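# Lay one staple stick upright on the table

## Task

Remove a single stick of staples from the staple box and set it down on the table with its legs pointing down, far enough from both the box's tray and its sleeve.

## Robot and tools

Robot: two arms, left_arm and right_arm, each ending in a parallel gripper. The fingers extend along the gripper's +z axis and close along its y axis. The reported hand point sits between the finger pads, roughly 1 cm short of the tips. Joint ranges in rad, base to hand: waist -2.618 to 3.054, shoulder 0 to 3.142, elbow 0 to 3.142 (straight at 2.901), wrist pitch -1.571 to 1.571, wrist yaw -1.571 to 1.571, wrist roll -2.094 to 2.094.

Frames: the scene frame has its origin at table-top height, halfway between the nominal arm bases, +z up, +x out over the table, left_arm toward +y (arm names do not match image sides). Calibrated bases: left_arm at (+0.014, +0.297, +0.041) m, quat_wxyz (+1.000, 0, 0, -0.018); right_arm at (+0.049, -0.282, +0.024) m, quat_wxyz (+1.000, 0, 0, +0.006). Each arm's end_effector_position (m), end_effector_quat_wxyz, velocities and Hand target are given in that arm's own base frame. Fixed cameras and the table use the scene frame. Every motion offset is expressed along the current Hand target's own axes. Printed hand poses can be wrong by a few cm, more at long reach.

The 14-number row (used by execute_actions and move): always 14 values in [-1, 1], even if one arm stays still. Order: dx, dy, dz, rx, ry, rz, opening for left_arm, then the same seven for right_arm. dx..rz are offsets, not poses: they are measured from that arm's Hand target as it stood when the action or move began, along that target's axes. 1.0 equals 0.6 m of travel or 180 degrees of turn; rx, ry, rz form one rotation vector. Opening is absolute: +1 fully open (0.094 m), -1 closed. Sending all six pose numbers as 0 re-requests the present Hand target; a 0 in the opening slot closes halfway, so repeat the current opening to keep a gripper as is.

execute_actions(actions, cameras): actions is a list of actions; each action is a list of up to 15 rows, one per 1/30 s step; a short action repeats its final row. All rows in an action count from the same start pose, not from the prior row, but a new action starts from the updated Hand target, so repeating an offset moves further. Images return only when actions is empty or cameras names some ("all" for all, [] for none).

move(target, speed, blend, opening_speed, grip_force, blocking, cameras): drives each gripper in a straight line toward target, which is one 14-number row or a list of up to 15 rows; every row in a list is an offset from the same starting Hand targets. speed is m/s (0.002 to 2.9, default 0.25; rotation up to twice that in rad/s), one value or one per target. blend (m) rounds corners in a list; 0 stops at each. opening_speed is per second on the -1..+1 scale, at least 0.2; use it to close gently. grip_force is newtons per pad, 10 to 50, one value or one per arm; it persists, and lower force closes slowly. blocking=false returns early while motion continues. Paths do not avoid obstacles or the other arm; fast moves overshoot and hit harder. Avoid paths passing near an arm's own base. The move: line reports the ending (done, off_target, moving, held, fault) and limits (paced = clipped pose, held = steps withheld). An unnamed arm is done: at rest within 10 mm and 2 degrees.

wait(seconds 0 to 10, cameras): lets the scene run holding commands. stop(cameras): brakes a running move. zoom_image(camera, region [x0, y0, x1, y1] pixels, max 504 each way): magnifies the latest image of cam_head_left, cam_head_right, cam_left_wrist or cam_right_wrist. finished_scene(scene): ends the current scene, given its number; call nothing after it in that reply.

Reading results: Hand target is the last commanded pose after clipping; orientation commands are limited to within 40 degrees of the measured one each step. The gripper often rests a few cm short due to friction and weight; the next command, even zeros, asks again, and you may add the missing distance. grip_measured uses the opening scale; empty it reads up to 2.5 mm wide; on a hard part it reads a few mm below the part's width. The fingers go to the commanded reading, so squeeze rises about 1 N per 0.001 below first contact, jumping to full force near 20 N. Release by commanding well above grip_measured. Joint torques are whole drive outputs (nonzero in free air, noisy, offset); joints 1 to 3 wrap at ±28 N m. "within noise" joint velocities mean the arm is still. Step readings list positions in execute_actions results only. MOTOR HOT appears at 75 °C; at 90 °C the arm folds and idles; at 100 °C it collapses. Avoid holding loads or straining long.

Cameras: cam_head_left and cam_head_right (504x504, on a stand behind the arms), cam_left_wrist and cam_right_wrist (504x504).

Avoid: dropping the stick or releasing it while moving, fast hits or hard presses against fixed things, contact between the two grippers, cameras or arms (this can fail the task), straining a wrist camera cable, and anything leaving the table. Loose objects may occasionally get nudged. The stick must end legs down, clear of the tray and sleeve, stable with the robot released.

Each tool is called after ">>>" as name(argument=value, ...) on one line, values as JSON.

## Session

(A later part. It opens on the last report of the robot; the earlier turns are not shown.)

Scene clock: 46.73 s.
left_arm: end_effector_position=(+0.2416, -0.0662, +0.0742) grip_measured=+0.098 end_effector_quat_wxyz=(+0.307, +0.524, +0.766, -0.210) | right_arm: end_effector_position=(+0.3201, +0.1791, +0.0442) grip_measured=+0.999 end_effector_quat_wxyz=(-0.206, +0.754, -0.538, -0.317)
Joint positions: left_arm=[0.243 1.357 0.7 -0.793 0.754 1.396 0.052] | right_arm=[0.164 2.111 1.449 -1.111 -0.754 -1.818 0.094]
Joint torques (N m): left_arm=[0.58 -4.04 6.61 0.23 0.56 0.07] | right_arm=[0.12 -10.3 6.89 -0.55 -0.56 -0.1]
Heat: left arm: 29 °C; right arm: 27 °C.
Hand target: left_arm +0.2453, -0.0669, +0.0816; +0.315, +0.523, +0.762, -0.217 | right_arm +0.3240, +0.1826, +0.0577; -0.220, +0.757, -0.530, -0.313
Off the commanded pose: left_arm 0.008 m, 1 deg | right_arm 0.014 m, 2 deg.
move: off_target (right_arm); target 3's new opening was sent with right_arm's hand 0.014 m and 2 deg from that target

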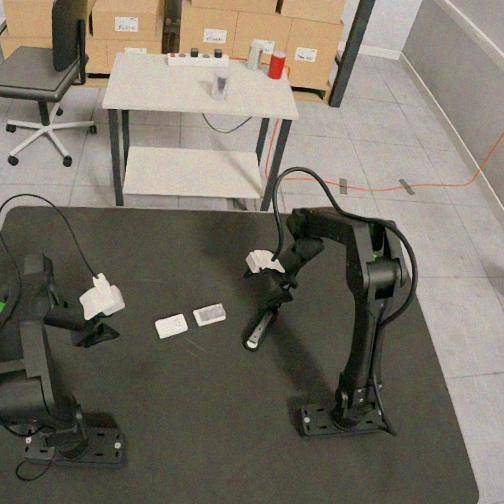

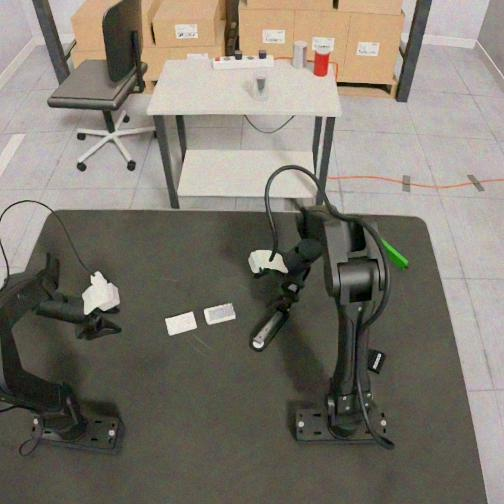

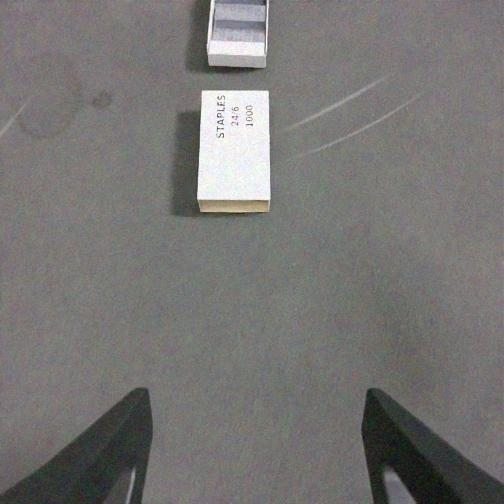

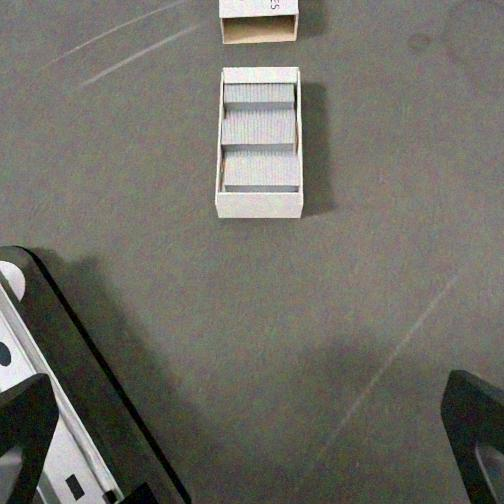

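>>> move(target=[0,0,0,0,0,0,0.1, -0.1455,-0.0047,0.070,0.199,0.1937,0.481,1], cameras=["all"], speed=0.3)

Scene clock: 51.00 s.
left_arm: end_effector_position=(+0.2416, -0.0662, +0.0742) grip_measured=+0.098 end_effector_quat_wxyz=(+0.307, +0.524, +0.766, -0.210) | right_arm: end_effector_position=(+0.2932, +0.2681, +0.0950) grip_measured=+0.999 end_effector_quat_wxyz=(+0.005, -0.160, +0.987, +0.011)
Joint positions: left_arm=[0.243 1.357 0.7 -0.793 0.754 1.396 0.052] | right_arm=[0.732 2.044 1.771 -1.278 -0.013 0.412 0.094]
Joint torques (N m): left_arm=[0.58 -4.03 6.68 0.24 0.56 0.08] | right_arm=[0.44 -6.38 8.44 -0.12 0.11 0.06]
Heat: left arm: 29 °C; right arm: 28 °C.
Hand target: left_arm +0.2453, -0.0669, +0.0816; +0.315, +0.523, +0.761, -0.217 | right_arm +0.2954, +0.2695, +0.0898; +0.000, -0.159, +0.987, +0.000
Off the commanded pose: left_arm 0.008 m, 1 deg | right_arm 0.006 m, 1 deg.
move: done

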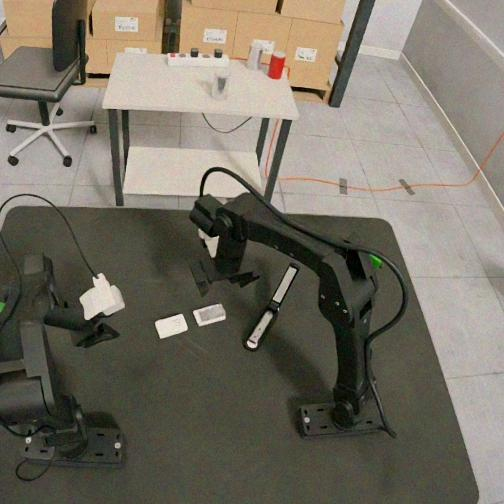

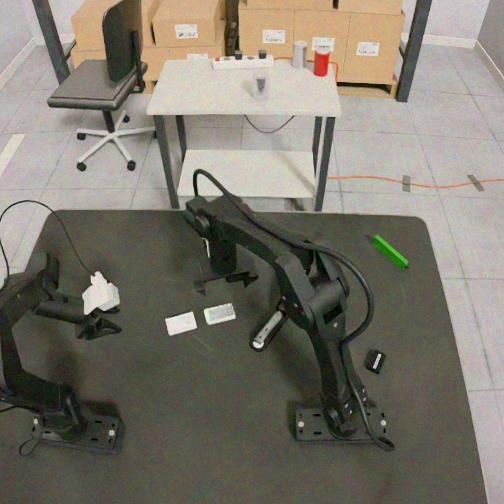

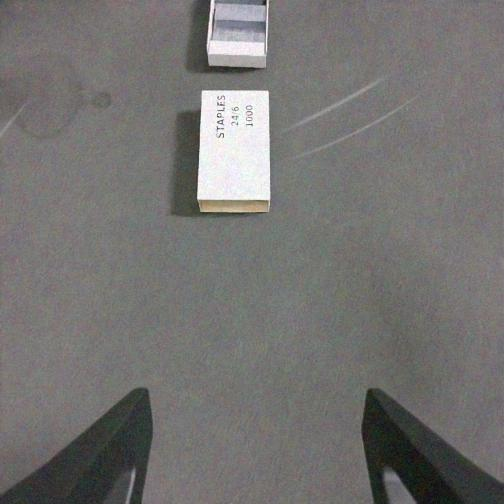

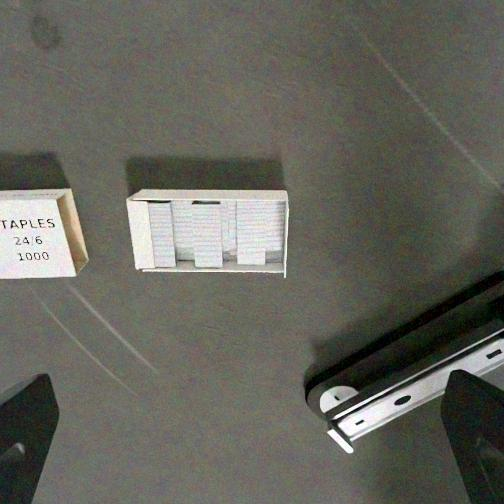

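>>> zoom_image(camera="cam_right_wrist", region=[110, 170, 310, 290])

Scaled by 2.520.

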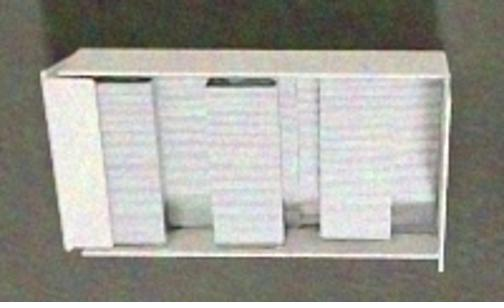

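>>> move(target=[0,0,0,0,0,0,0.1, -0.025,0,0.097,0,0,0,-0.6], cameras=["cam_right_wrist","cam_head_left","cam_head_right"], speed=0.2)

>>> zoom_image(camera="cam_right_wrist", region=[80, 170, 380, 470])

Scene clock: 52.67 s.
left_arm: end_effector_position=(+0.2416, -0.0662, +0.0742) grip_measured=+0.098 end_effector_quat_wxyz=(+0.307, +0.524, +0.766, -0.210) | right_arm: end_effector_position=(+0.3051, +0.2788, +0.0436) grip_measured=-0.599 end_effector_quat_wxyz=(+0.003, -0.162, +0.987, +0.010)
Joint positions: left_arm=[0.243 1.357 0.7 -0.793 0.754 1.396 0.052] | right_arm=[0.732 2.137 1.709 -1.126 -0.013 0.408 0.019]
Joint torques (N m): left_arm=[0.59 -4.03 6.53 0.26 0.58 0.11] | right_arm=[-0.84 -7.57 5.37 0.16 0.14 -0.05]
Heat: left arm: 28 °C; right arm: 28 °C.
Hand target: left_arm +0.2453, -0.0669, +0.0816; +0.315, +0.523, +0.761, -0.217 | right_arm +0.3095, +0.2740, +0.0315; -0.001, -0.159, +0.987, -0.001
Off the commanded pose: left_arm 0.008 m, 1 deg | right_arm 0.014 m, 1 deg.
move: off_target (right_arm)
Images, in order (width x height): cam_head_left 504x504, cam_head_right 504x504, cam_right_wrist 504x504.

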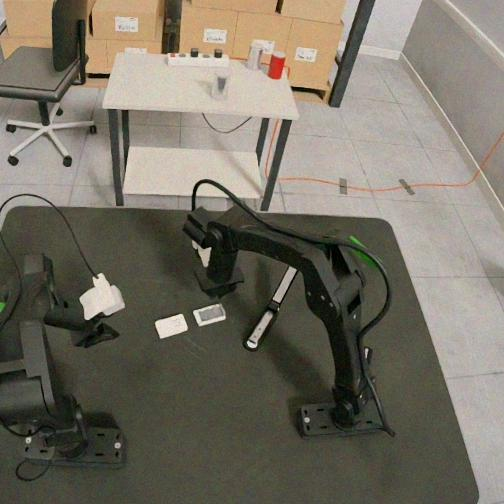

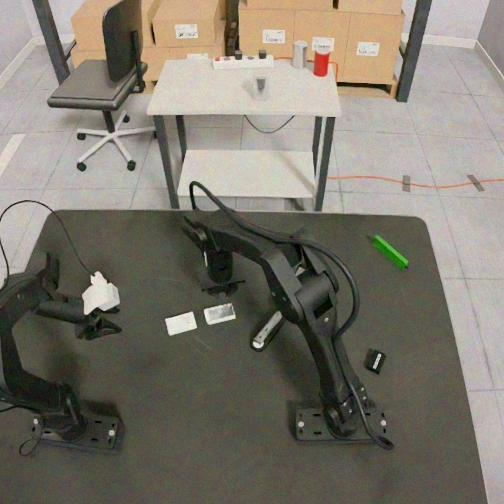

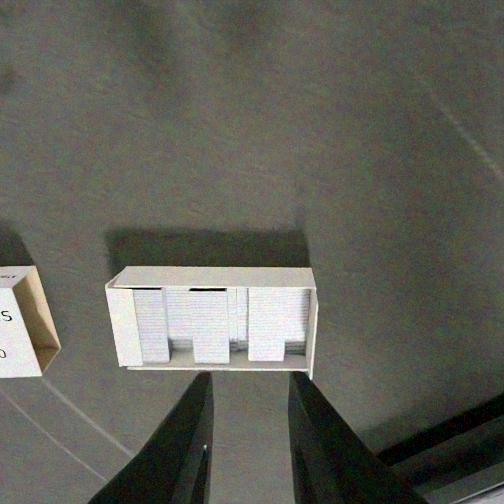

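Scaled by 1.680.

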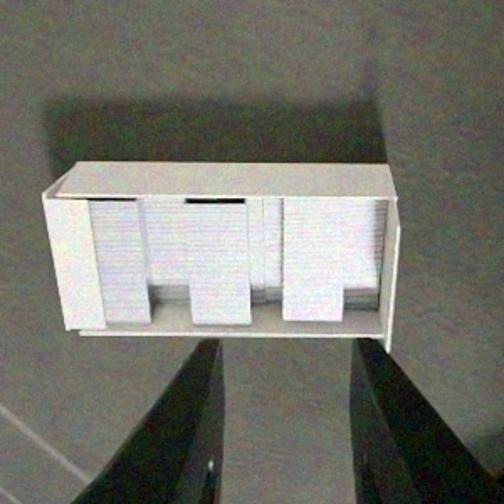

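>>> move(target=[0,0,0,0,0,0,0.1, 0.008,-0.009,0.035,0,0,0,-0.62], cameras=["cam_right_wrist"], speed=0.1)

>>> zoom_image(camera="cam_right_wrist", region=[100, 270, 350, 480])

Scene clock: 54.20 s.
left_arm: end_effector_position=(+0.2416, -0.0662, +0.0742) grip_measured=+0.098 end_effector_quat_wxyz=(+0.307, +0.524, +0.766, -0.210) | right_arm: end_effector_position=(+0.3050, +0.2728, +0.0229) grip_measured=-0.619 end_effector_quat_wxyz=(+0.005, -0.160, +0.987, +0.010)
Joint positions: left_arm=[0.243 1.357 0.7 -0.793 0.754 1.396 0.052] | right_arm=[0.722 2.137 1.625 -1.039 -0.012 0.401 0.018]
Joint torques (N m): left_arm=[0.62 -4.07 6.53 0.26 0.56 0.1] | right_arm=[-0.59 -7.57 4.7 0.19 0.15 0]
Heat: left arm: 28 °C; right arm: 28 °C.
Hand target: left_arm +0.2453, -0.0669, +0.0816; +0.315, +0.523, +0.761, -0.217 | right_arm +0.3066, +0.2673, +0.0105; -0.001, -0.159, +0.987, -0.001
Off the commanded pose: left_arm 0.008 m, 1 deg | right_arm 0.014 m, 1 deg.
move: off_target (right_arm)
Images, in order (width x height): cam_right_wrist 504x504.

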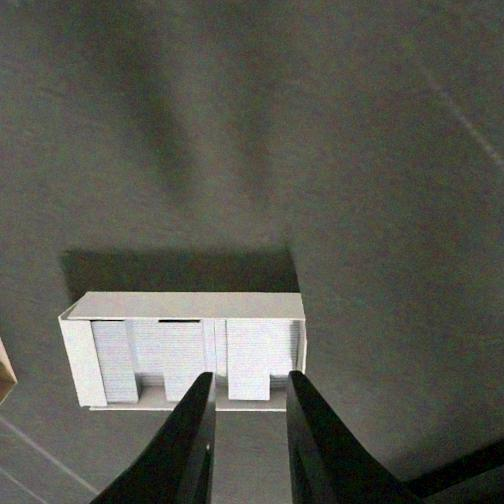

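Scaled by 2.016.

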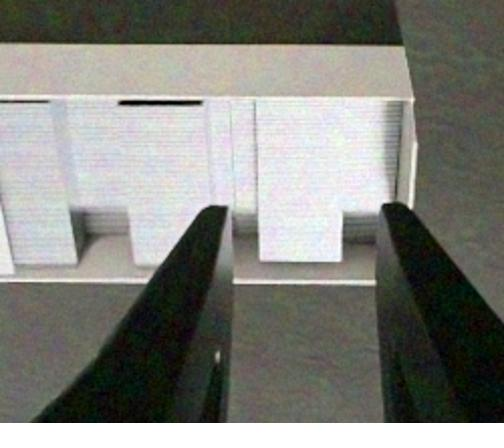

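>>> move(target=[0,0,0,0,0,0,0.1, 0.017,0.0,0.027,0,0,0,-0.62], cameras=["cam_right_wrist"], speed=0.1)

>>> zoom_image(camera="cam_right_wrist", region=[100, 270, 350, 480])

Scene clock: 55.53 s.
left_arm: end_effector_position=(+0.2416, -0.0662, +0.0742) grip_measured=+0.098 end_effector_quat_wxyz=(+0.307, +0.524, +0.766, -0.210) | right_arm: end_effector_position=(+0.2976, +0.2661, +0.0018) grip_measured=-0.619 end_effector_quat_wxyz=(+0.000, -0.159, +0.987, +0.007)
Joint positions: left_arm=[0.243 1.357 0.7 -0.793 0.754 1.396 0.052] | right_arm=[0.722 2.137 1.536 -0.963 -0.012 0.402 0.018]
Joint torques (N m): left_arm=[0.7 -4.03 6.65 0.22 0.6 0.11] | right_arm=[-0.01 -8.53 4.34 0.23 0.14 0.03]
Heat: left arm: 28 °C; right arm: 28 °C.
Hand target: left_arm +0.2453, -0.0669, +0.0816; +0.315, +0.523, +0.761, -0.217 | right_arm +0.2970, +0.2641, -0.0057; -0.001, -0.159, +0.987, +0.000
Off the commanded pose: left_arm 0.008 m, 1 deg | right_arm 0.008 m, 1 deg.
move: done
Images, in order (width x height): cam_right_wrist 504x504.

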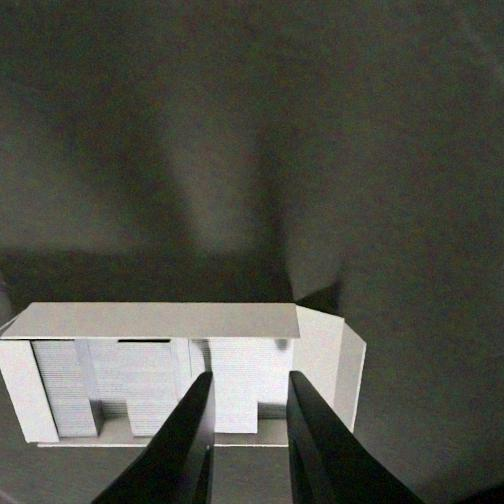

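Scaled by 2.016.

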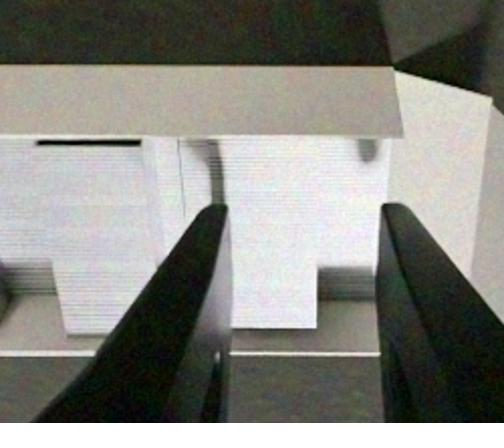

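>>> execute_actions(actions=[])

>>> zoom_image(camera="cam_right_wrist", region=[220, 280, 400, 460])

>>> zoom_image(camera="cam_head_left", region=[170, 260, 270, 360])

>>> zoom_image(camera="cam_left_wrist", region=[180, 0, 300, 100])

Scene clock: 55.80 s.
left_arm: end_effector_position=(+0.2416, -0.0662, +0.0742) grip_measured=+0.098 end_effector_quat_wxyz=(+0.307, +0.524, +0.766, -0.210) | right_arm: end_effector_position=(+0.2977, +0.2662, +0.0018) grip_measured=-0.619 end_effector_quat_wxyz=(+0.000, -0.159, +0.987, +0.007)
Joint positions: left_arm=[0.243 1.357 0.7 -0.793 0.754 1.396 0.052] | right_arm=[0.722 2.137 1.536 -0.963 -0.012 0.402 0.018]
Joint velocities: within noise
Joint torques (N m): left_arm=[0.57 -4.08 6.61 0.24 0.57 0.1] | right_arm=[-0.2 -8.62 4.51 0.13 0.14 0.06]
Heat: left arm: 28 °C; right arm: 28 °C.
Hand target: left_arm +0.2453, -0.0669, +0.0816; +0.315, +0.523, +0.761, -0.217 | right_arm +0.2970, +0.2641, -0.0057; -0.001, -0.159, +0.987, +0.000
Tool commands: left_gripper/opening=+0.1 right_gripper/opening=-0.62
Off the commanded pose: left_arm 0.008 m, 1 deg | right_arm 0.008 m, 1 deg.

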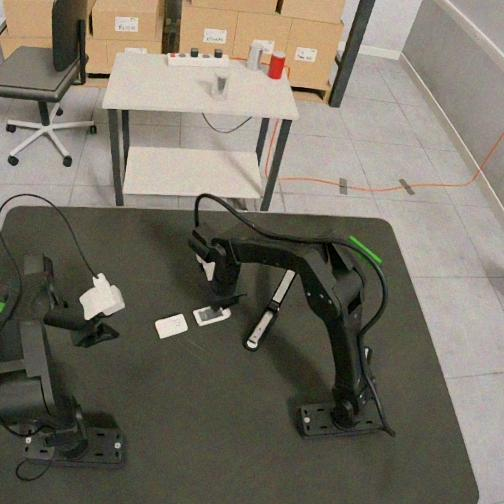

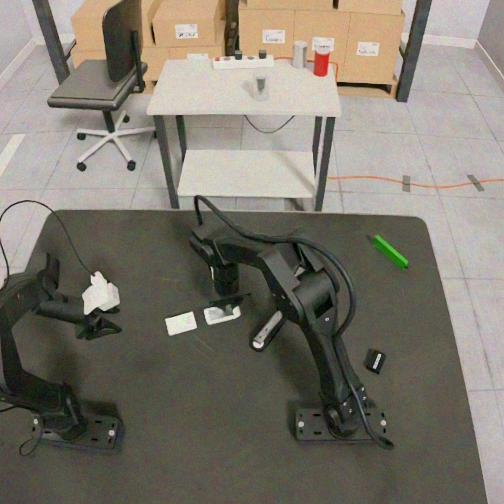

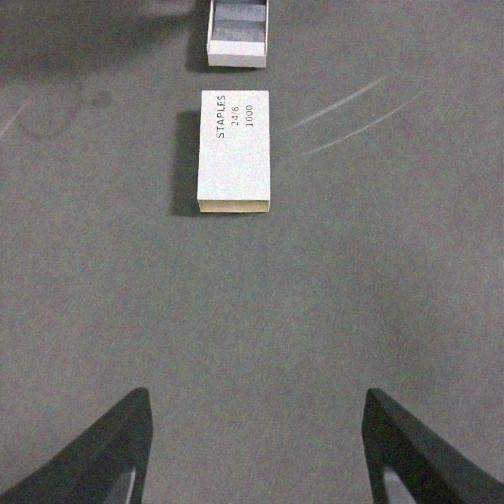

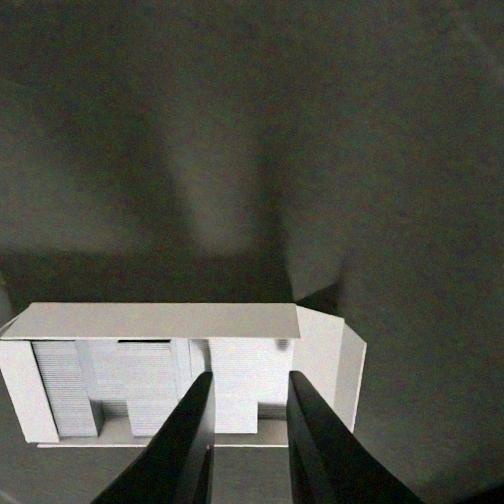

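Scaled by 2.800.

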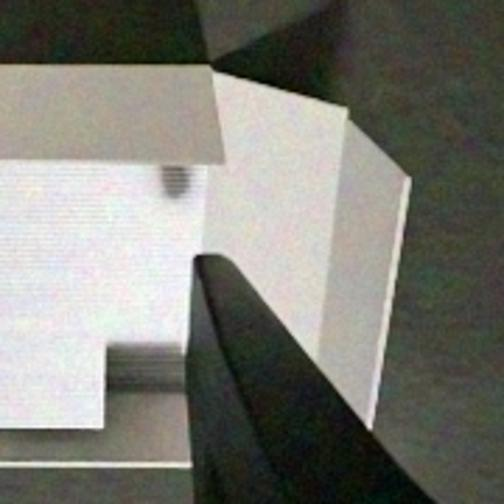

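Scaled by 5.040.

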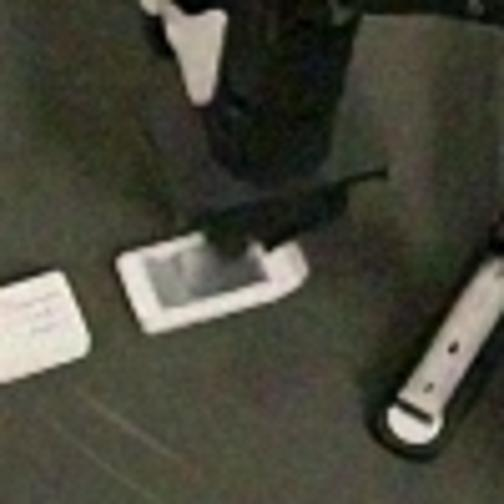

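Scaled by 4.200.

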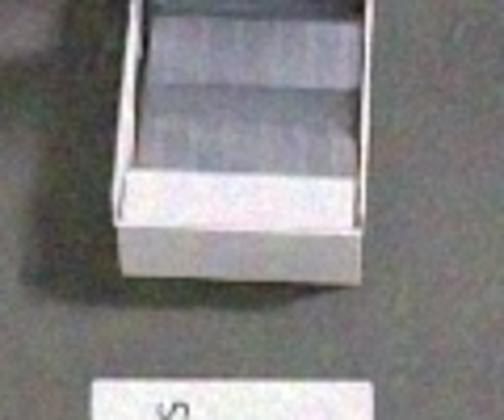

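>>> move(target=[0,0,0,0,0,0,0.1, 0.006,0.009,-0.014,0,0,0,-0.62], cameras=["cam_right_wrist"], speed=0.1)

>>> zoom_image(camera="cam_right_wrist", region=[130, 290, 330, 490])

Scene clock: 56.87 s.
left_arm: end_effector_position=(+0.2416, -0.0662, +0.0742) grip_measured=+0.098 end_effector_quat_wxyz=(+0.307, +0.524, +0.766, -0.210) | right_arm: end_effector_position=(+0.2944, +0.2698, +0.0018) grip_measured=-0.619 end_effector_quat_wxyz=(+0.000, -0.159, +0.987, +0.007)
Joint positions: left_arm=[0.243 1.357 0.7 -0.793 0.754 1.396 0.052] | right_arm=[0.734 2.137 1.536 -0.963 -0.011 0.416 0.018]
Joint torques (N m): left_arm=[0.51 -4.03 6.49 0.24 0.58 0.08] | right_arm=[0.5 -9.52 5.19 -0.08 0.1 0.04]
Heat: left arm: 28 °C; right arm: 28 °C.
Hand target: left_arm +0.2453, -0.0669, +0.0816; +0.315, +0.523, +0.761, -0.217 | right_arm +0.2919, +0.2681, +0.0027; +0.000, -0.159, +0.987, -0.001
Off the commanded pose: left_arm 0.008 m, 1 deg | right_arm 0.003 m, 1 deg.
move: done
Images, in order (width x height): cam_right_wrist 504x504.

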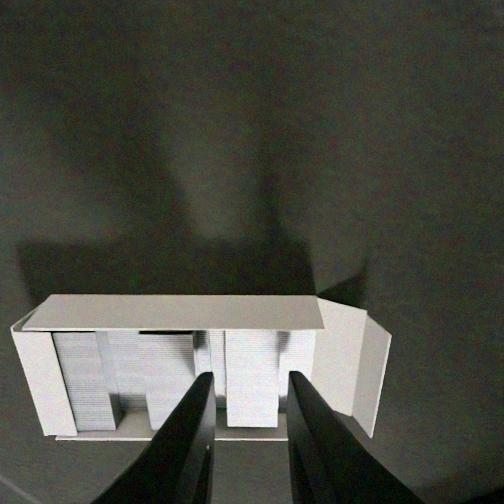

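Scaled by 2.520.

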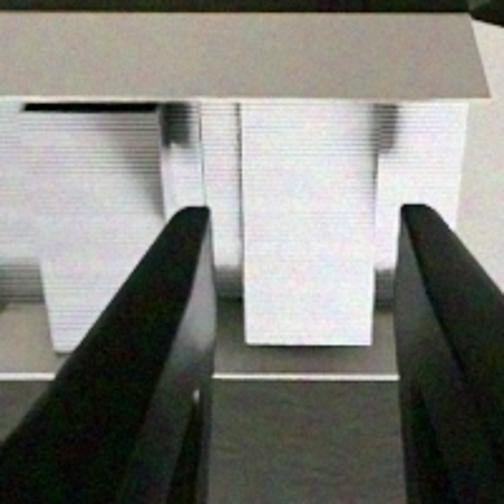

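>>> move(target=[0,0,0,0,0,0,0.1, 0.009,0.002,0.014,0,0,0,-0.62], cameras=["cam_right_wrist"], speed=0.05)

>>> zoom_image(camera="cam_right_wrist", region=[130, 290, 330, 490])

Scene clock: 58.03 s.
left_arm: end_effector_position=(+0.2416, -0.0662, +0.0742) grip_measured=+0.098 end_effector_quat_wxyz=(+0.307, +0.524, +0.766, -0.210) | right_arm: end_effector_position=(+0.2868, +0.2669, -0.0053) grip_measured=-0.619 end_effector_quat_wxyz=(-0.008, -0.158, +0.987, +0.001)
Joint positions: left_arm=[0.243 1.357 0.7 -0.793 0.754 1.396 0.052] | right_arm=[0.742 2.137 1.506 -0.951 -0.011 0.425 0.018]
Joint torques (N m): left_arm=[0.65 -4.08 6.53 0.24 0.57 0.11] | right_arm=[0.46 -10 4.33 0.13 0.09 0.12]
Heat: left arm: 28 °C; right arm: 28 °C.
Hand target: left_arm +0.2453, -0.0669, +0.0816; +0.315, +0.523, +0.761, -0.217 | right_arm +0.2863, +0.2676, -0.0057; -0.001, -0.159, +0.987, -0.001
Off the commanded pose: left_arm 0.008 m, 1 deg | right_arm 0.001 m, 1 deg.
move: done
Images, in order (width x height): cam_right_wrist 504x504.

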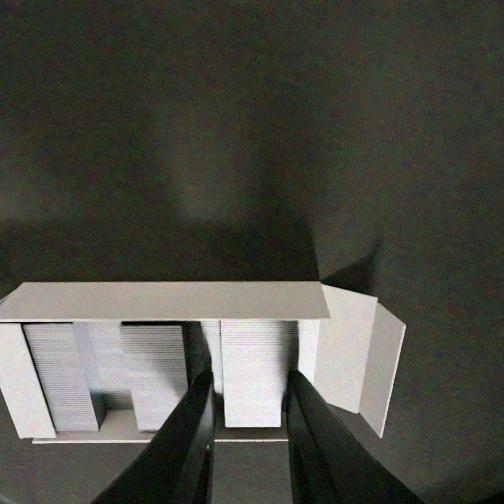

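Scaled by 2.520.

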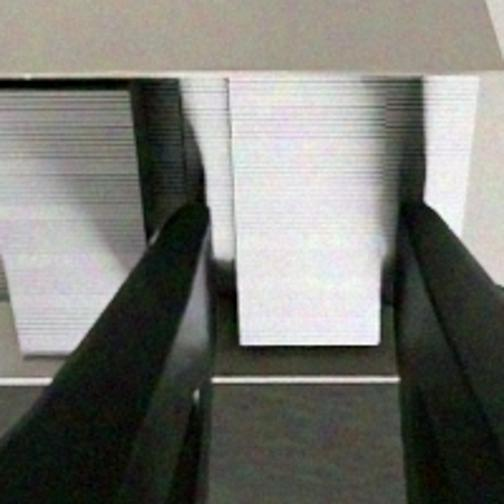

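>>> move(target=[0,0,0,0,0,0,0.1, 0.0,0.0,0.002,0,0,0,-0.8], cameras=["cam_right_wrist"], speed=0.05, grip_force=[50, 20])

>>> zoom_image(camera="cam_right_wrist", region=[130, 290, 330, 490])

Scene clock: 58.87 s.
left_arm: end_effector_position=(+0.2416, -0.0662, +0.0742) grip_measured=+0.098 end_effector_quat_wxyz=(+0.307, +0.524, +0.766, -0.210) | right_arm: end_effector_position=(+0.2872, +0.2672, -0.0053) grip_measured=-0.729 end_effector_quat_wxyz=(-0.007, -0.158, +0.987, +0.002)
Joint positions: left_arm=[0.243 1.357 0.7 -0.793 0.754 1.396 0.052] | right_arm=[0.742 2.137 1.506 -0.95 -0.011 0.425 0.013]
Joint torques (N m): left_arm=[0.55 -4.01 6.54 0.26 0.59 0.09] | right_arm=[0.5 -9.77 4.3 0.13 0.08 0.06]
Heat: left arm: 28 °C; right arm: 28 °C.
Hand target: left_arm +0.2453, -0.0669, +0.0816; +0.315, +0.523, +0.761, -0.217 | right_arm +0.2863, +0.2676, -0.0069; -0.001, -0.159, +0.987, -0.001
Off the commanded pose: left_arm 0.008 m, 1 deg | right_arm 0.002 m, 1 deg.
grip_force (N): 50, 20
move: done
Images, in order (width x height): cam_right_wrist 504x504.

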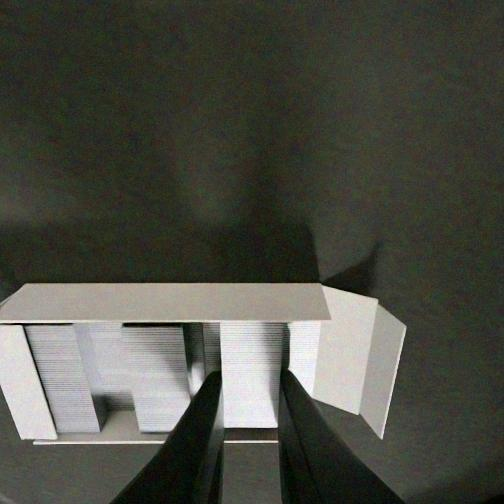

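Scaled by 2.520.

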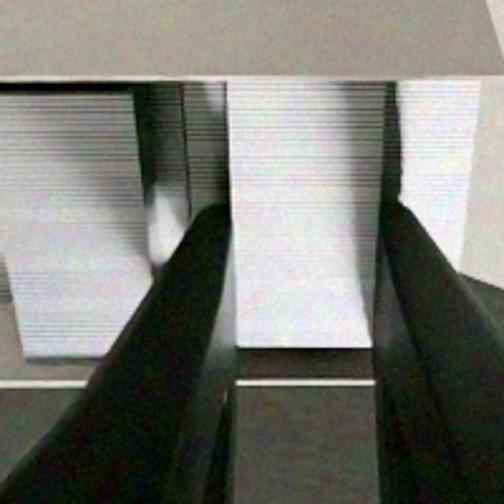

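>>> move(target=[0,0,0,0,0,0,0.1, 0.0,0.0,-0.1,0,0,0,-0.8], cameras=["cam_right_wrist","cam_head_left"], speed=0.1)

Scene clock: 60.33 s.
left_arm: end_effector_position=(+0.2416, -0.0662, +0.0742) grip_measured=+0.098 end_effector_quat_wxyz=(+0.307, +0.524, +0.766, -0.210) | right_arm: end_effector_position=(+0.2829, +0.2633, +0.0356) grip_measured=-0.729 end_effector_quat_wxyz=(-0.020, -0.157, +0.987, -0.006)
Joint positions: left_arm=[0.243 1.357 0.7 -0.793 0.754 1.396 0.052] | right_arm=[0.742 2.095 1.609 -1.126 -0.011 0.425 0.013]
Joint torques (N m): left_arm=[0.62 -4.05 6.56 0.24 0.57 0.09] | right_arm=[0.68 -11.59 7.57 -0.2 0.14 0.06]
Heat: left arm: 28 °C; right arm: 28 °C.
Hand target: left_arm +0.2453, -0.0669, +0.0816; +0.315, +0.523, +0.761, -0.217 | right_arm +0.2863, +0.2676, +0.0531; -0.001, -0.159, +0.987, -0.001
Off the commanded pose: left_arm 0.008 m, 1 deg | right_arm 0.018 m, 2 deg.
grip_force (N): 50, 20
move: off_target (right_arm)
Images, in order (width x height): cam_head_left 504x504, cam_right_wrist 504x504.

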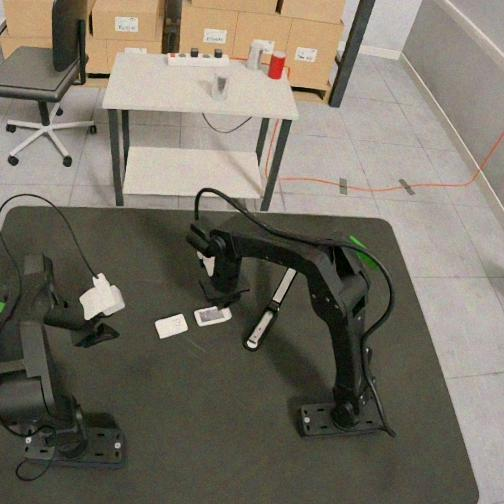

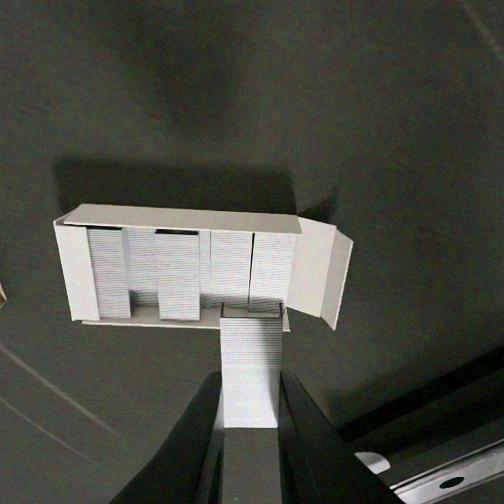

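>>> move(target=[[0,0,0,0,0,0,0.1, 0.18,0.0,0.0,0,0,0,-0.8],[0,0,0,0,0,0,0.1, 0.18,0.0,0.085,0,0,0,-0.8]], cameras=["cam_right_wrist","cam_head_left"], speed=[0.2,0.1])

>>> zoom_image(camera="cam_right_wrist", region=[130, 290, 330, 490])

Scene clock: 62.87 s.
left_arm: end_effector_position=(+0.2416, -0.0662, +0.0742) grip_measured=+0.098 end_effector_quat_wxyz=(+0.307, +0.524, +0.766, -0.210) | right_arm: end_effector_position=(+0.1850, +0.2358, +0.0110) grip_measured=-0.729 end_effector_quat_wxyz=(+0.002, -0.159, +0.987, +0.009)
Joint positions: left_arm=[0.243 1.357 0.7 -0.793 0.754 1.396 0.052] | right_arm=[0.896 1.769 1.052 -0.838 -0.01 0.577 0.013]
Joint torques (N m): left_arm=[0.68 -4.07 6.48 0.28 0.57 0.1] | right_arm=[0.34 -4.3 4.26 0.18 0.07 0.04]
Heat: left arm: 28 °C; right arm: 28 °C.
Hand target: left_arm +0.2453, -0.0669, +0.0816; +0.315, +0.523, +0.761, -0.217 | right_arm +0.1838, +0.2338, +0.0023; -0.001, -0.159, +0.987, +0.000
Off the commanded pose: left_arm 0.008 m, 1 deg | right_arm 0.009 m, 1 deg.
grip_force (N): 50, 20
move: done
Images, in order (width x height): cam_head_left 504x504, cam_right_wrist 504x504.

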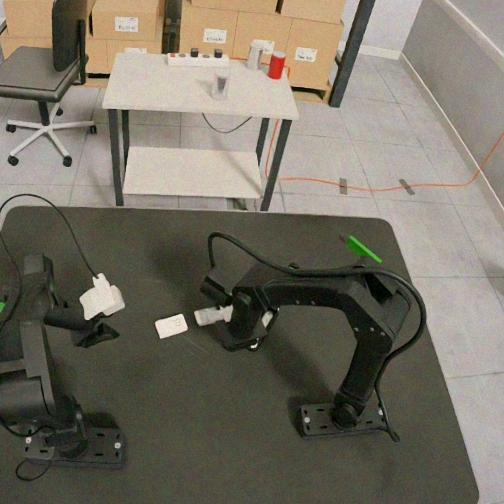

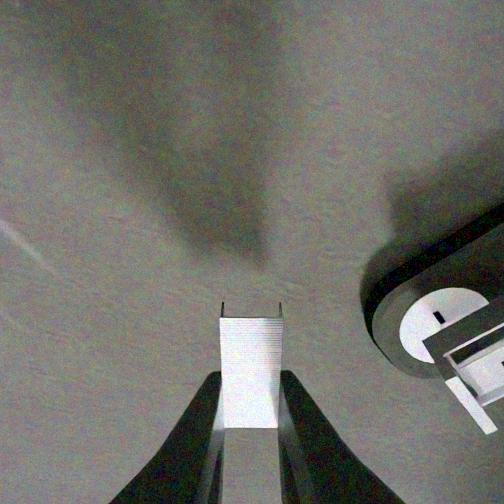

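Scaled by 2.520.

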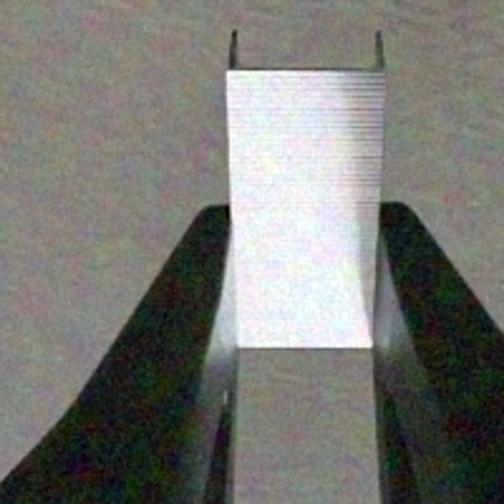

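>>> move(target=[0,0,0,0,0,0,0.1, 0,0.0,0.022,0,0,0,-0.8], cameras=["cam_right_wrist"], speed=0.05)

>>> zoom_image(camera="cam_right_wrist", region=[130, 230, 330, 430])

Scene clock: 64.07 s.
left_arm: end_effector_position=(+0.2416, -0.0662, +0.0742) grip_measured=+0.098 end_effector_quat_wxyz=(+0.307, +0.524, +0.766, -0.210) | right_arm: end_effector_position=(+0.1857, +0.2368, -0.0012) grip_measured=-0.729 end_effector_quat_wxyz=(+0.003, -0.159, +0.987, +0.010)
Joint positions: left_arm=[0.243 1.357 0.7 -0.793 0.754 1.396 0.052] | right_arm=[0.896 1.794 1.027 -0.785 -0.01 0.577 0.013]
Joint torques (N m): left_arm=[0.49 -4.11 6.46 0.26 0.56 0.1] | right_arm=[0.32 -4.44 4.15 0.24 0.11 0.07]
Heat: left arm: 28 °C; right arm: 28 °C.
Hand target: left_arm +0.2453, -0.0669, +0.0816; +0.315, +0.523, +0.761, -0.217 | right_arm +0.1837, +0.2337, -0.0109; -0.001, -0.159, +0.987, +0.000
Off the commanded pose: left_arm 0.008 m, 1 deg | right_arm 0.010 m, 1 deg.
grip_force (N): 50, 20
move: done
Images, in order (width x height): cam_right_wrist 504x504.

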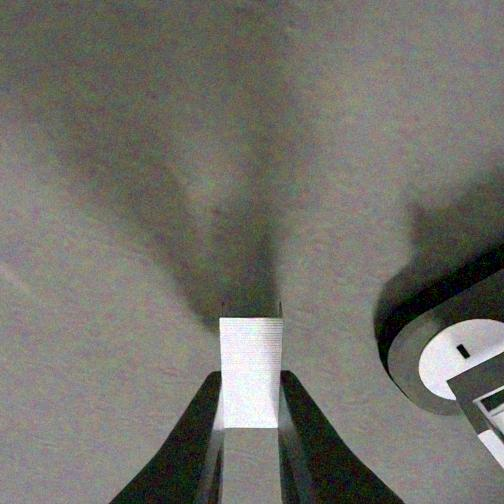

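Scaled by 2.520.

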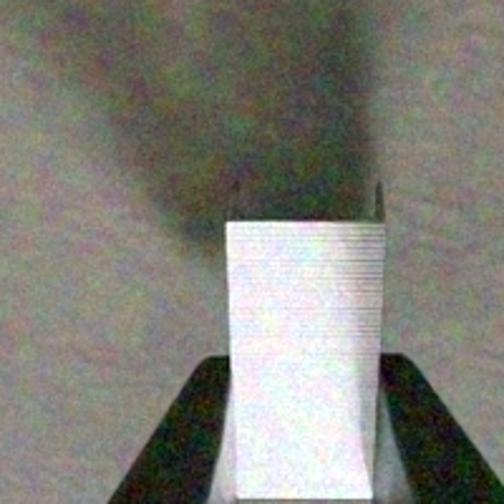

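>>> move(target=[0,0,0,0,0,0,0.1, 0,0.0,0.014,0,0,0,-0.8], cameras=["cam_right_wrist"], speed=0.03)

>>> zoom_image(camera="cam_right_wrist", region=[130, 230, 330, 430])

Scene clock: 65.10 s.
left_arm: end_effector_position=(+0.2416, -0.0662, +0.0742) grip_measured=+0.098 end_effector_quat_wxyz=(+0.307, +0.524, +0.766, -0.210) | right_arm: end_effector_position=(+0.1860, +0.2371, -0.0094) grip_measured=-0.729 end_effector_quat_wxyz=(+0.004, -0.159, +0.987, +0.010)
Joint positions: left_arm=[0.243 1.357 0.7 -0.793 0.754 1.396 0.052] | right_arm=[0.896 1.811 1.011 -0.752 -0.01 0.577 0.013]
Joint torques (N m): left_arm=[0.65 -4.04 6.48 0.21 0.59 0.07] | right_arm=[0.49 -4.49 3.84 0.2 0.11 0.03]
Heat: left arm: 28 °C; right arm: 28 °C.
Hand target: left_arm +0.2453, -0.0669, +0.0816; +0.315, +0.523, +0.761, -0.217 | right_arm +0.1837, +0.2337, -0.0193; -0.001, -0.159, +0.987, -0.001
Off the commanded pose: left_arm 0.008 m, 1 deg | right_arm 0.011 m, 1 deg.
grip_force (N): 50, 20
move: off_target (right_arm)
Images, in order (width x height): cam_right_wrist 504x504.

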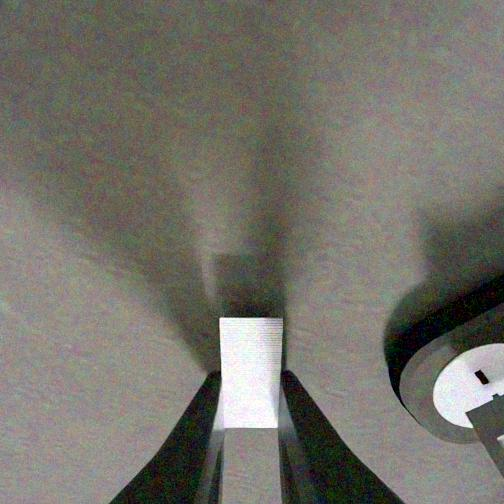

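Scaled by 2.520.

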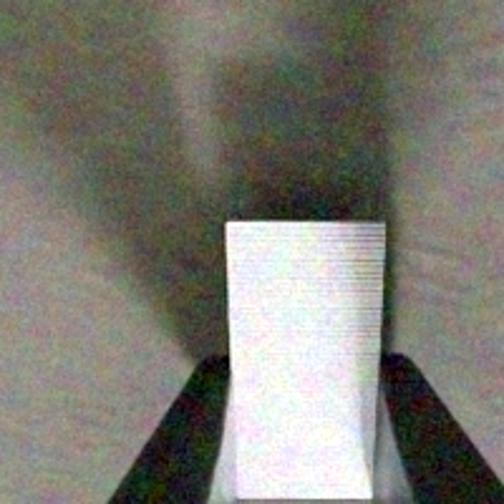

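>>> move(target=[0,0,0,0,0,0,0.1, 0,0.0,0.005,0,0,0,-0.8], speed=0.02)

>>> move(target=[0,0,0,0,0,0,0.1, 0,0.0,0.004,0,0,0,-0.8], speed=0.02)

>>> move(target=[0,0,0,0,0,0,0.1, 0,0.0,0.004,0,0,0,-0.8], speed=0.02, cameras=["cam_right_wrist"])

>>> zoom_image(camera="cam_right_wrist", region=[130, 230, 330, 430])

Scene clock: 66.07 s.
left_arm: end_effector_position=(+0.2416, -0.0662, +0.0742) grip_measured=+0.098 end_effector_quat_wxyz=(+0.307, +0.524, +0.766, -0.210) | right_arm: end_effector_position=(+0.1877, +0.2393, -0.0093) grip_measured=-0.729 end_effector_quat_wxyz=(+0.008, -0.159, +0.987, +0.014)
Joint positions: left_arm=[0.243 1.357 0.7 -0.793 0.754 1.396 0.052] | right_arm=[0.896 1.811 1.011 -0.74 -0.01 0.577 0.013]
Joint torques (N m): left_arm=[0.59 -4.04 6.58 0.23 0.58 0.11] | right_arm=[0.53 -4.05 3.3 0.24 0.11 0.05]
Heat: left arm: 28 °C; right arm: 28 °C.
Hand target: left_arm +0.2453, -0.0669, +0.0816; +0.315, +0.523, +0.761, -0.217 | right_arm +0.1837, +0.2337, -0.0223; -0.001, -0.159, +0.987, +0.000
Off the commanded pose: left_arm 0.008 m, 1 deg | right_arm 0.015 m, 2 deg.
grip_force (N): 50, 20
move: off_target (right_arm)

Scene clock: 66.77 s.
left_arm: end_effector_position=(+0.2416, -0.0662, +0.0742) grip_measured=+0.098 end_effector_quat_wxyz=(+0.307, +0.524, +0.766, -0.210) | right_arm: end_effector_position=(+0.1862, +0.2374, -0.0121) grip_measured=-0.729 end_effector_quat_wxyz=(+0.005, -0.159, +0.987, +0.011)
Joint positions: left_arm=[0.243 1.357 0.7 -0.793 0.754 1.396 0.052] | right_arm=[0.896 1.816 1.005 -0.737 -0.01 0.577 0.013]
Joint torques (N m): left_arm=[0.61 -4.03 6.5 0.26 0.59 0.09] | right_arm=[0.32 -4.1 3.58 0.29 0.08 0.07]
Heat: left arm: 28 °C; right arm: 28 °C.
Hand target: left_arm +0.2453, -0.0669, +0.0816; +0.315, +0.523, +0.761, -0.217 | right_arm +0.1838, +0.2337, -0.0247; -0.001, -0.159, +0.987, +0.000
Off the commanded pose: left_arm 0.008 m, 1 deg | right_arm 0.013 m, 1 deg.
grip_force (N): 50, 20
move: off_target (right_arm)

Scene clock: 67.47 s.
left_arm: end_effector_position=(+0.2416, -0.0662, +0.0742) grip_measured=+0.098 end_effector_quat_wxyz=(+0.307, +0.524, +0.766, -0.210) | right_arm: end_effector_position=(+0.1862, +0.2374, -0.0121) grip_measured=-0.729 end_effector_quat_wxyz=(+0.005, -0.159, +0.987, +0.011)
Joint positions: left_arm=[0.243 1.357 0.7 -0.793 0.754 1.396 0.052] | right_arm=[0.896 1.816 1.005 -0.737 -0.01 0.577 0.013]
Joint torques (N m): left_arm=[0.61 -4.12 6.53 0.28 0.57 0.08] | right_arm=[0.47 -3.58 3.14 0.37 0.09 0.01]
Heat: left arm: 28 °C; right arm: 28 °C.
Hand target: left_arm +0.2453, -0.0669, +0.0816; +0.315, +0.523, +0.761, -0.217 | right_arm +0.1837, +0.2337, -0.0271; -0.001, -0.159, +0.987, -0.001
Off the commanded pose: left_arm 0.008 m, 1 deg | right_arm 0.016 m, 1 deg.
grip_force (N): 50, 20
move: off_target (right_arm)
Images, in order (width x height): cam_right_wrist 504x504.

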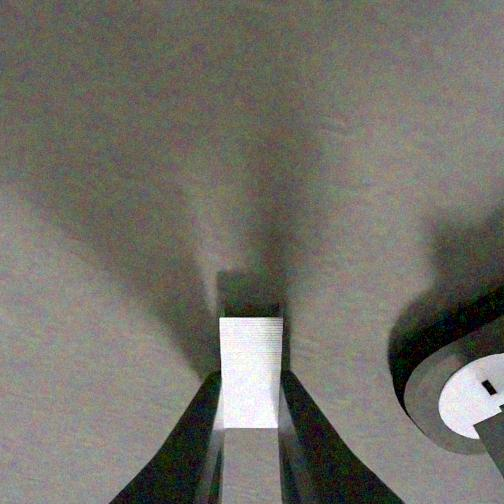

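Scaled by 2.520.

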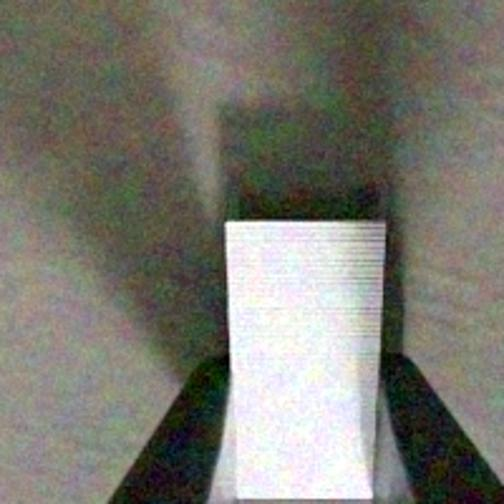

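>>> move(target=[0,0,0,0,0,0,0.1, 0,0.0,0.006,0,0,0,-0.8], speed=0.02)

Scene clock: 68.23 s.
left_arm: end_effector_position=(+0.2416, -0.0662, +0.0742) grip_measured=+0.098 end_effector_quat_wxyz=(+0.307, +0.524, +0.766, -0.210) | right_arm: end_effector_position=(+0.1863, +0.2375, -0.0123) grip_measured=-0.729 end_effector_quat_wxyz=(+0.005, -0.159, +0.987, +0.012)
Joint positions: left_arm=[0.243 1.357 0.7 -0.793 0.754 1.396 0.052] | right_arm=[0.896 1.816 1.004 -0.736 -0.01 0.577 0.013]
Joint torques (N m): left_arm=[0.68 -3.97 6.49 0.23 0.59 0.1] | right_arm=[0.4 -3.17 2.81 0.49 0.07 0.09]
Heat: left arm: 28 °C; right arm: 28 °C.
Hand target: left_arm +0.2453, -0.0669, +0.0816; +0.315, +0.523, +0.761, -0.217 | right_arm +0.1838, +0.2337, -0.0307; -0.001, -0.159, +0.987, +0.000
Off the commanded pose: left_arm 0.008 m, 1 deg | right_arm 0.019 m, 2 deg.
grip_force (N): 50, 20
move: off_target (right_arm)

>>> move(target=[[0,0,0,0,0,0,0.1, 0,0.0,-0.014,0,0,0,-0.8],[0,0,0,0,0,0,0.1, 0,0.0,-0.014,0,0,0,-0.5],[0,0,0,0,0,0,0.1, 0,0.0,-0.15,0,0,0,-0.5]], speed=0.1, opening_speed=0.5, cameras=["all"])

Scene clock: 71.40 s.
left_arm: end_effector_position=(+0.2416, -0.0662, +0.0742) grip_measured=+0.098 end_effector_quat_wxyz=(+0.307, +0.524, +0.766, -0.210) | right_arm: end_effector_position=(+0.1800, +0.2296, +0.0459) grip_measured=-0.501 end_effector_quat_wxyz=(-0.017, -0.159, +0.987, -0.009)
Joint positions: left_arm=[0.243 1.357 0.7 -0.793 0.754 1.396 0.052] | right_arm=[0.896 1.734 1.159 -1.033 -0.01 0.577 0.023]
Joint torques (N m): left_arm=[0.58 -4.12 6.54 0.24 0.59 0.1] | right_arm=[0.39 -8.38 7.43 -0.19 0.08 0.05]
Heat: left arm: 28 °C; right arm: 28 °C.
Hand target: left_arm +0.2453, -0.0669, +0.0816; +0.315, +0.523, +0.761, -0.217 | right_arm +0.1838, +0.2338, +0.0592; -0.001, -0.159, +0.987, -0.001
Off the commanded pose: left_arm 0.008 m, 1 deg | right_arm 0.015 m, 2 deg.
grip_force (N): 50, 20
move: off_target (right_arm); target 2's new opening was sent with right_arm's hand 0.011 m and 2 deg from that target

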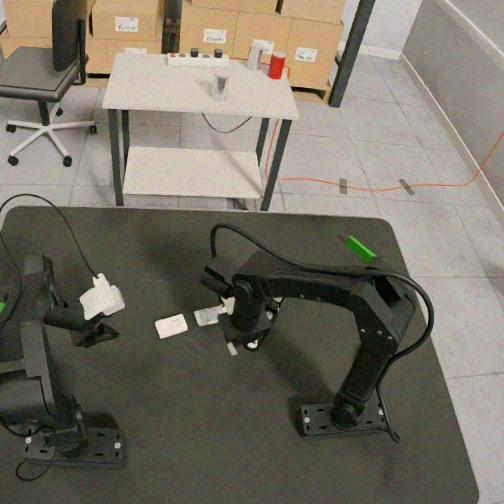

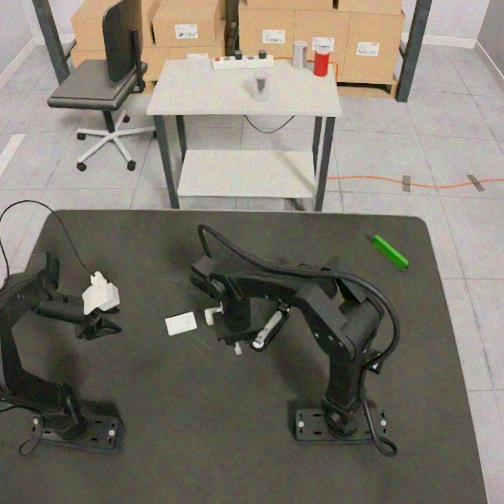

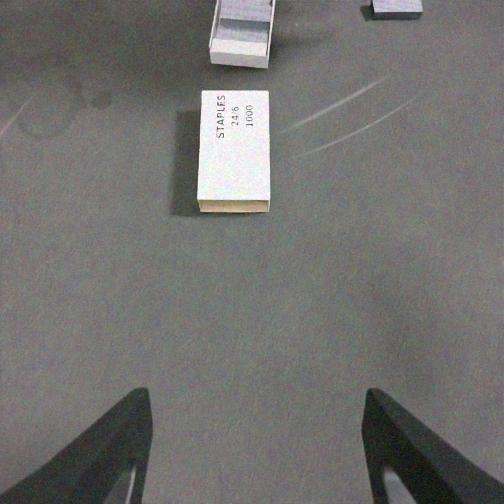

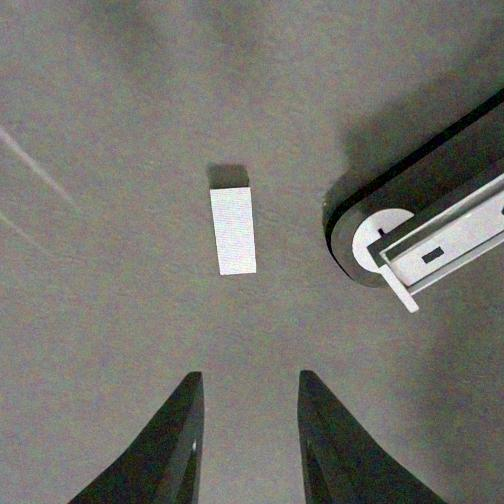

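>>> finished_scene(scene=1)

The scene is finished: the task was done.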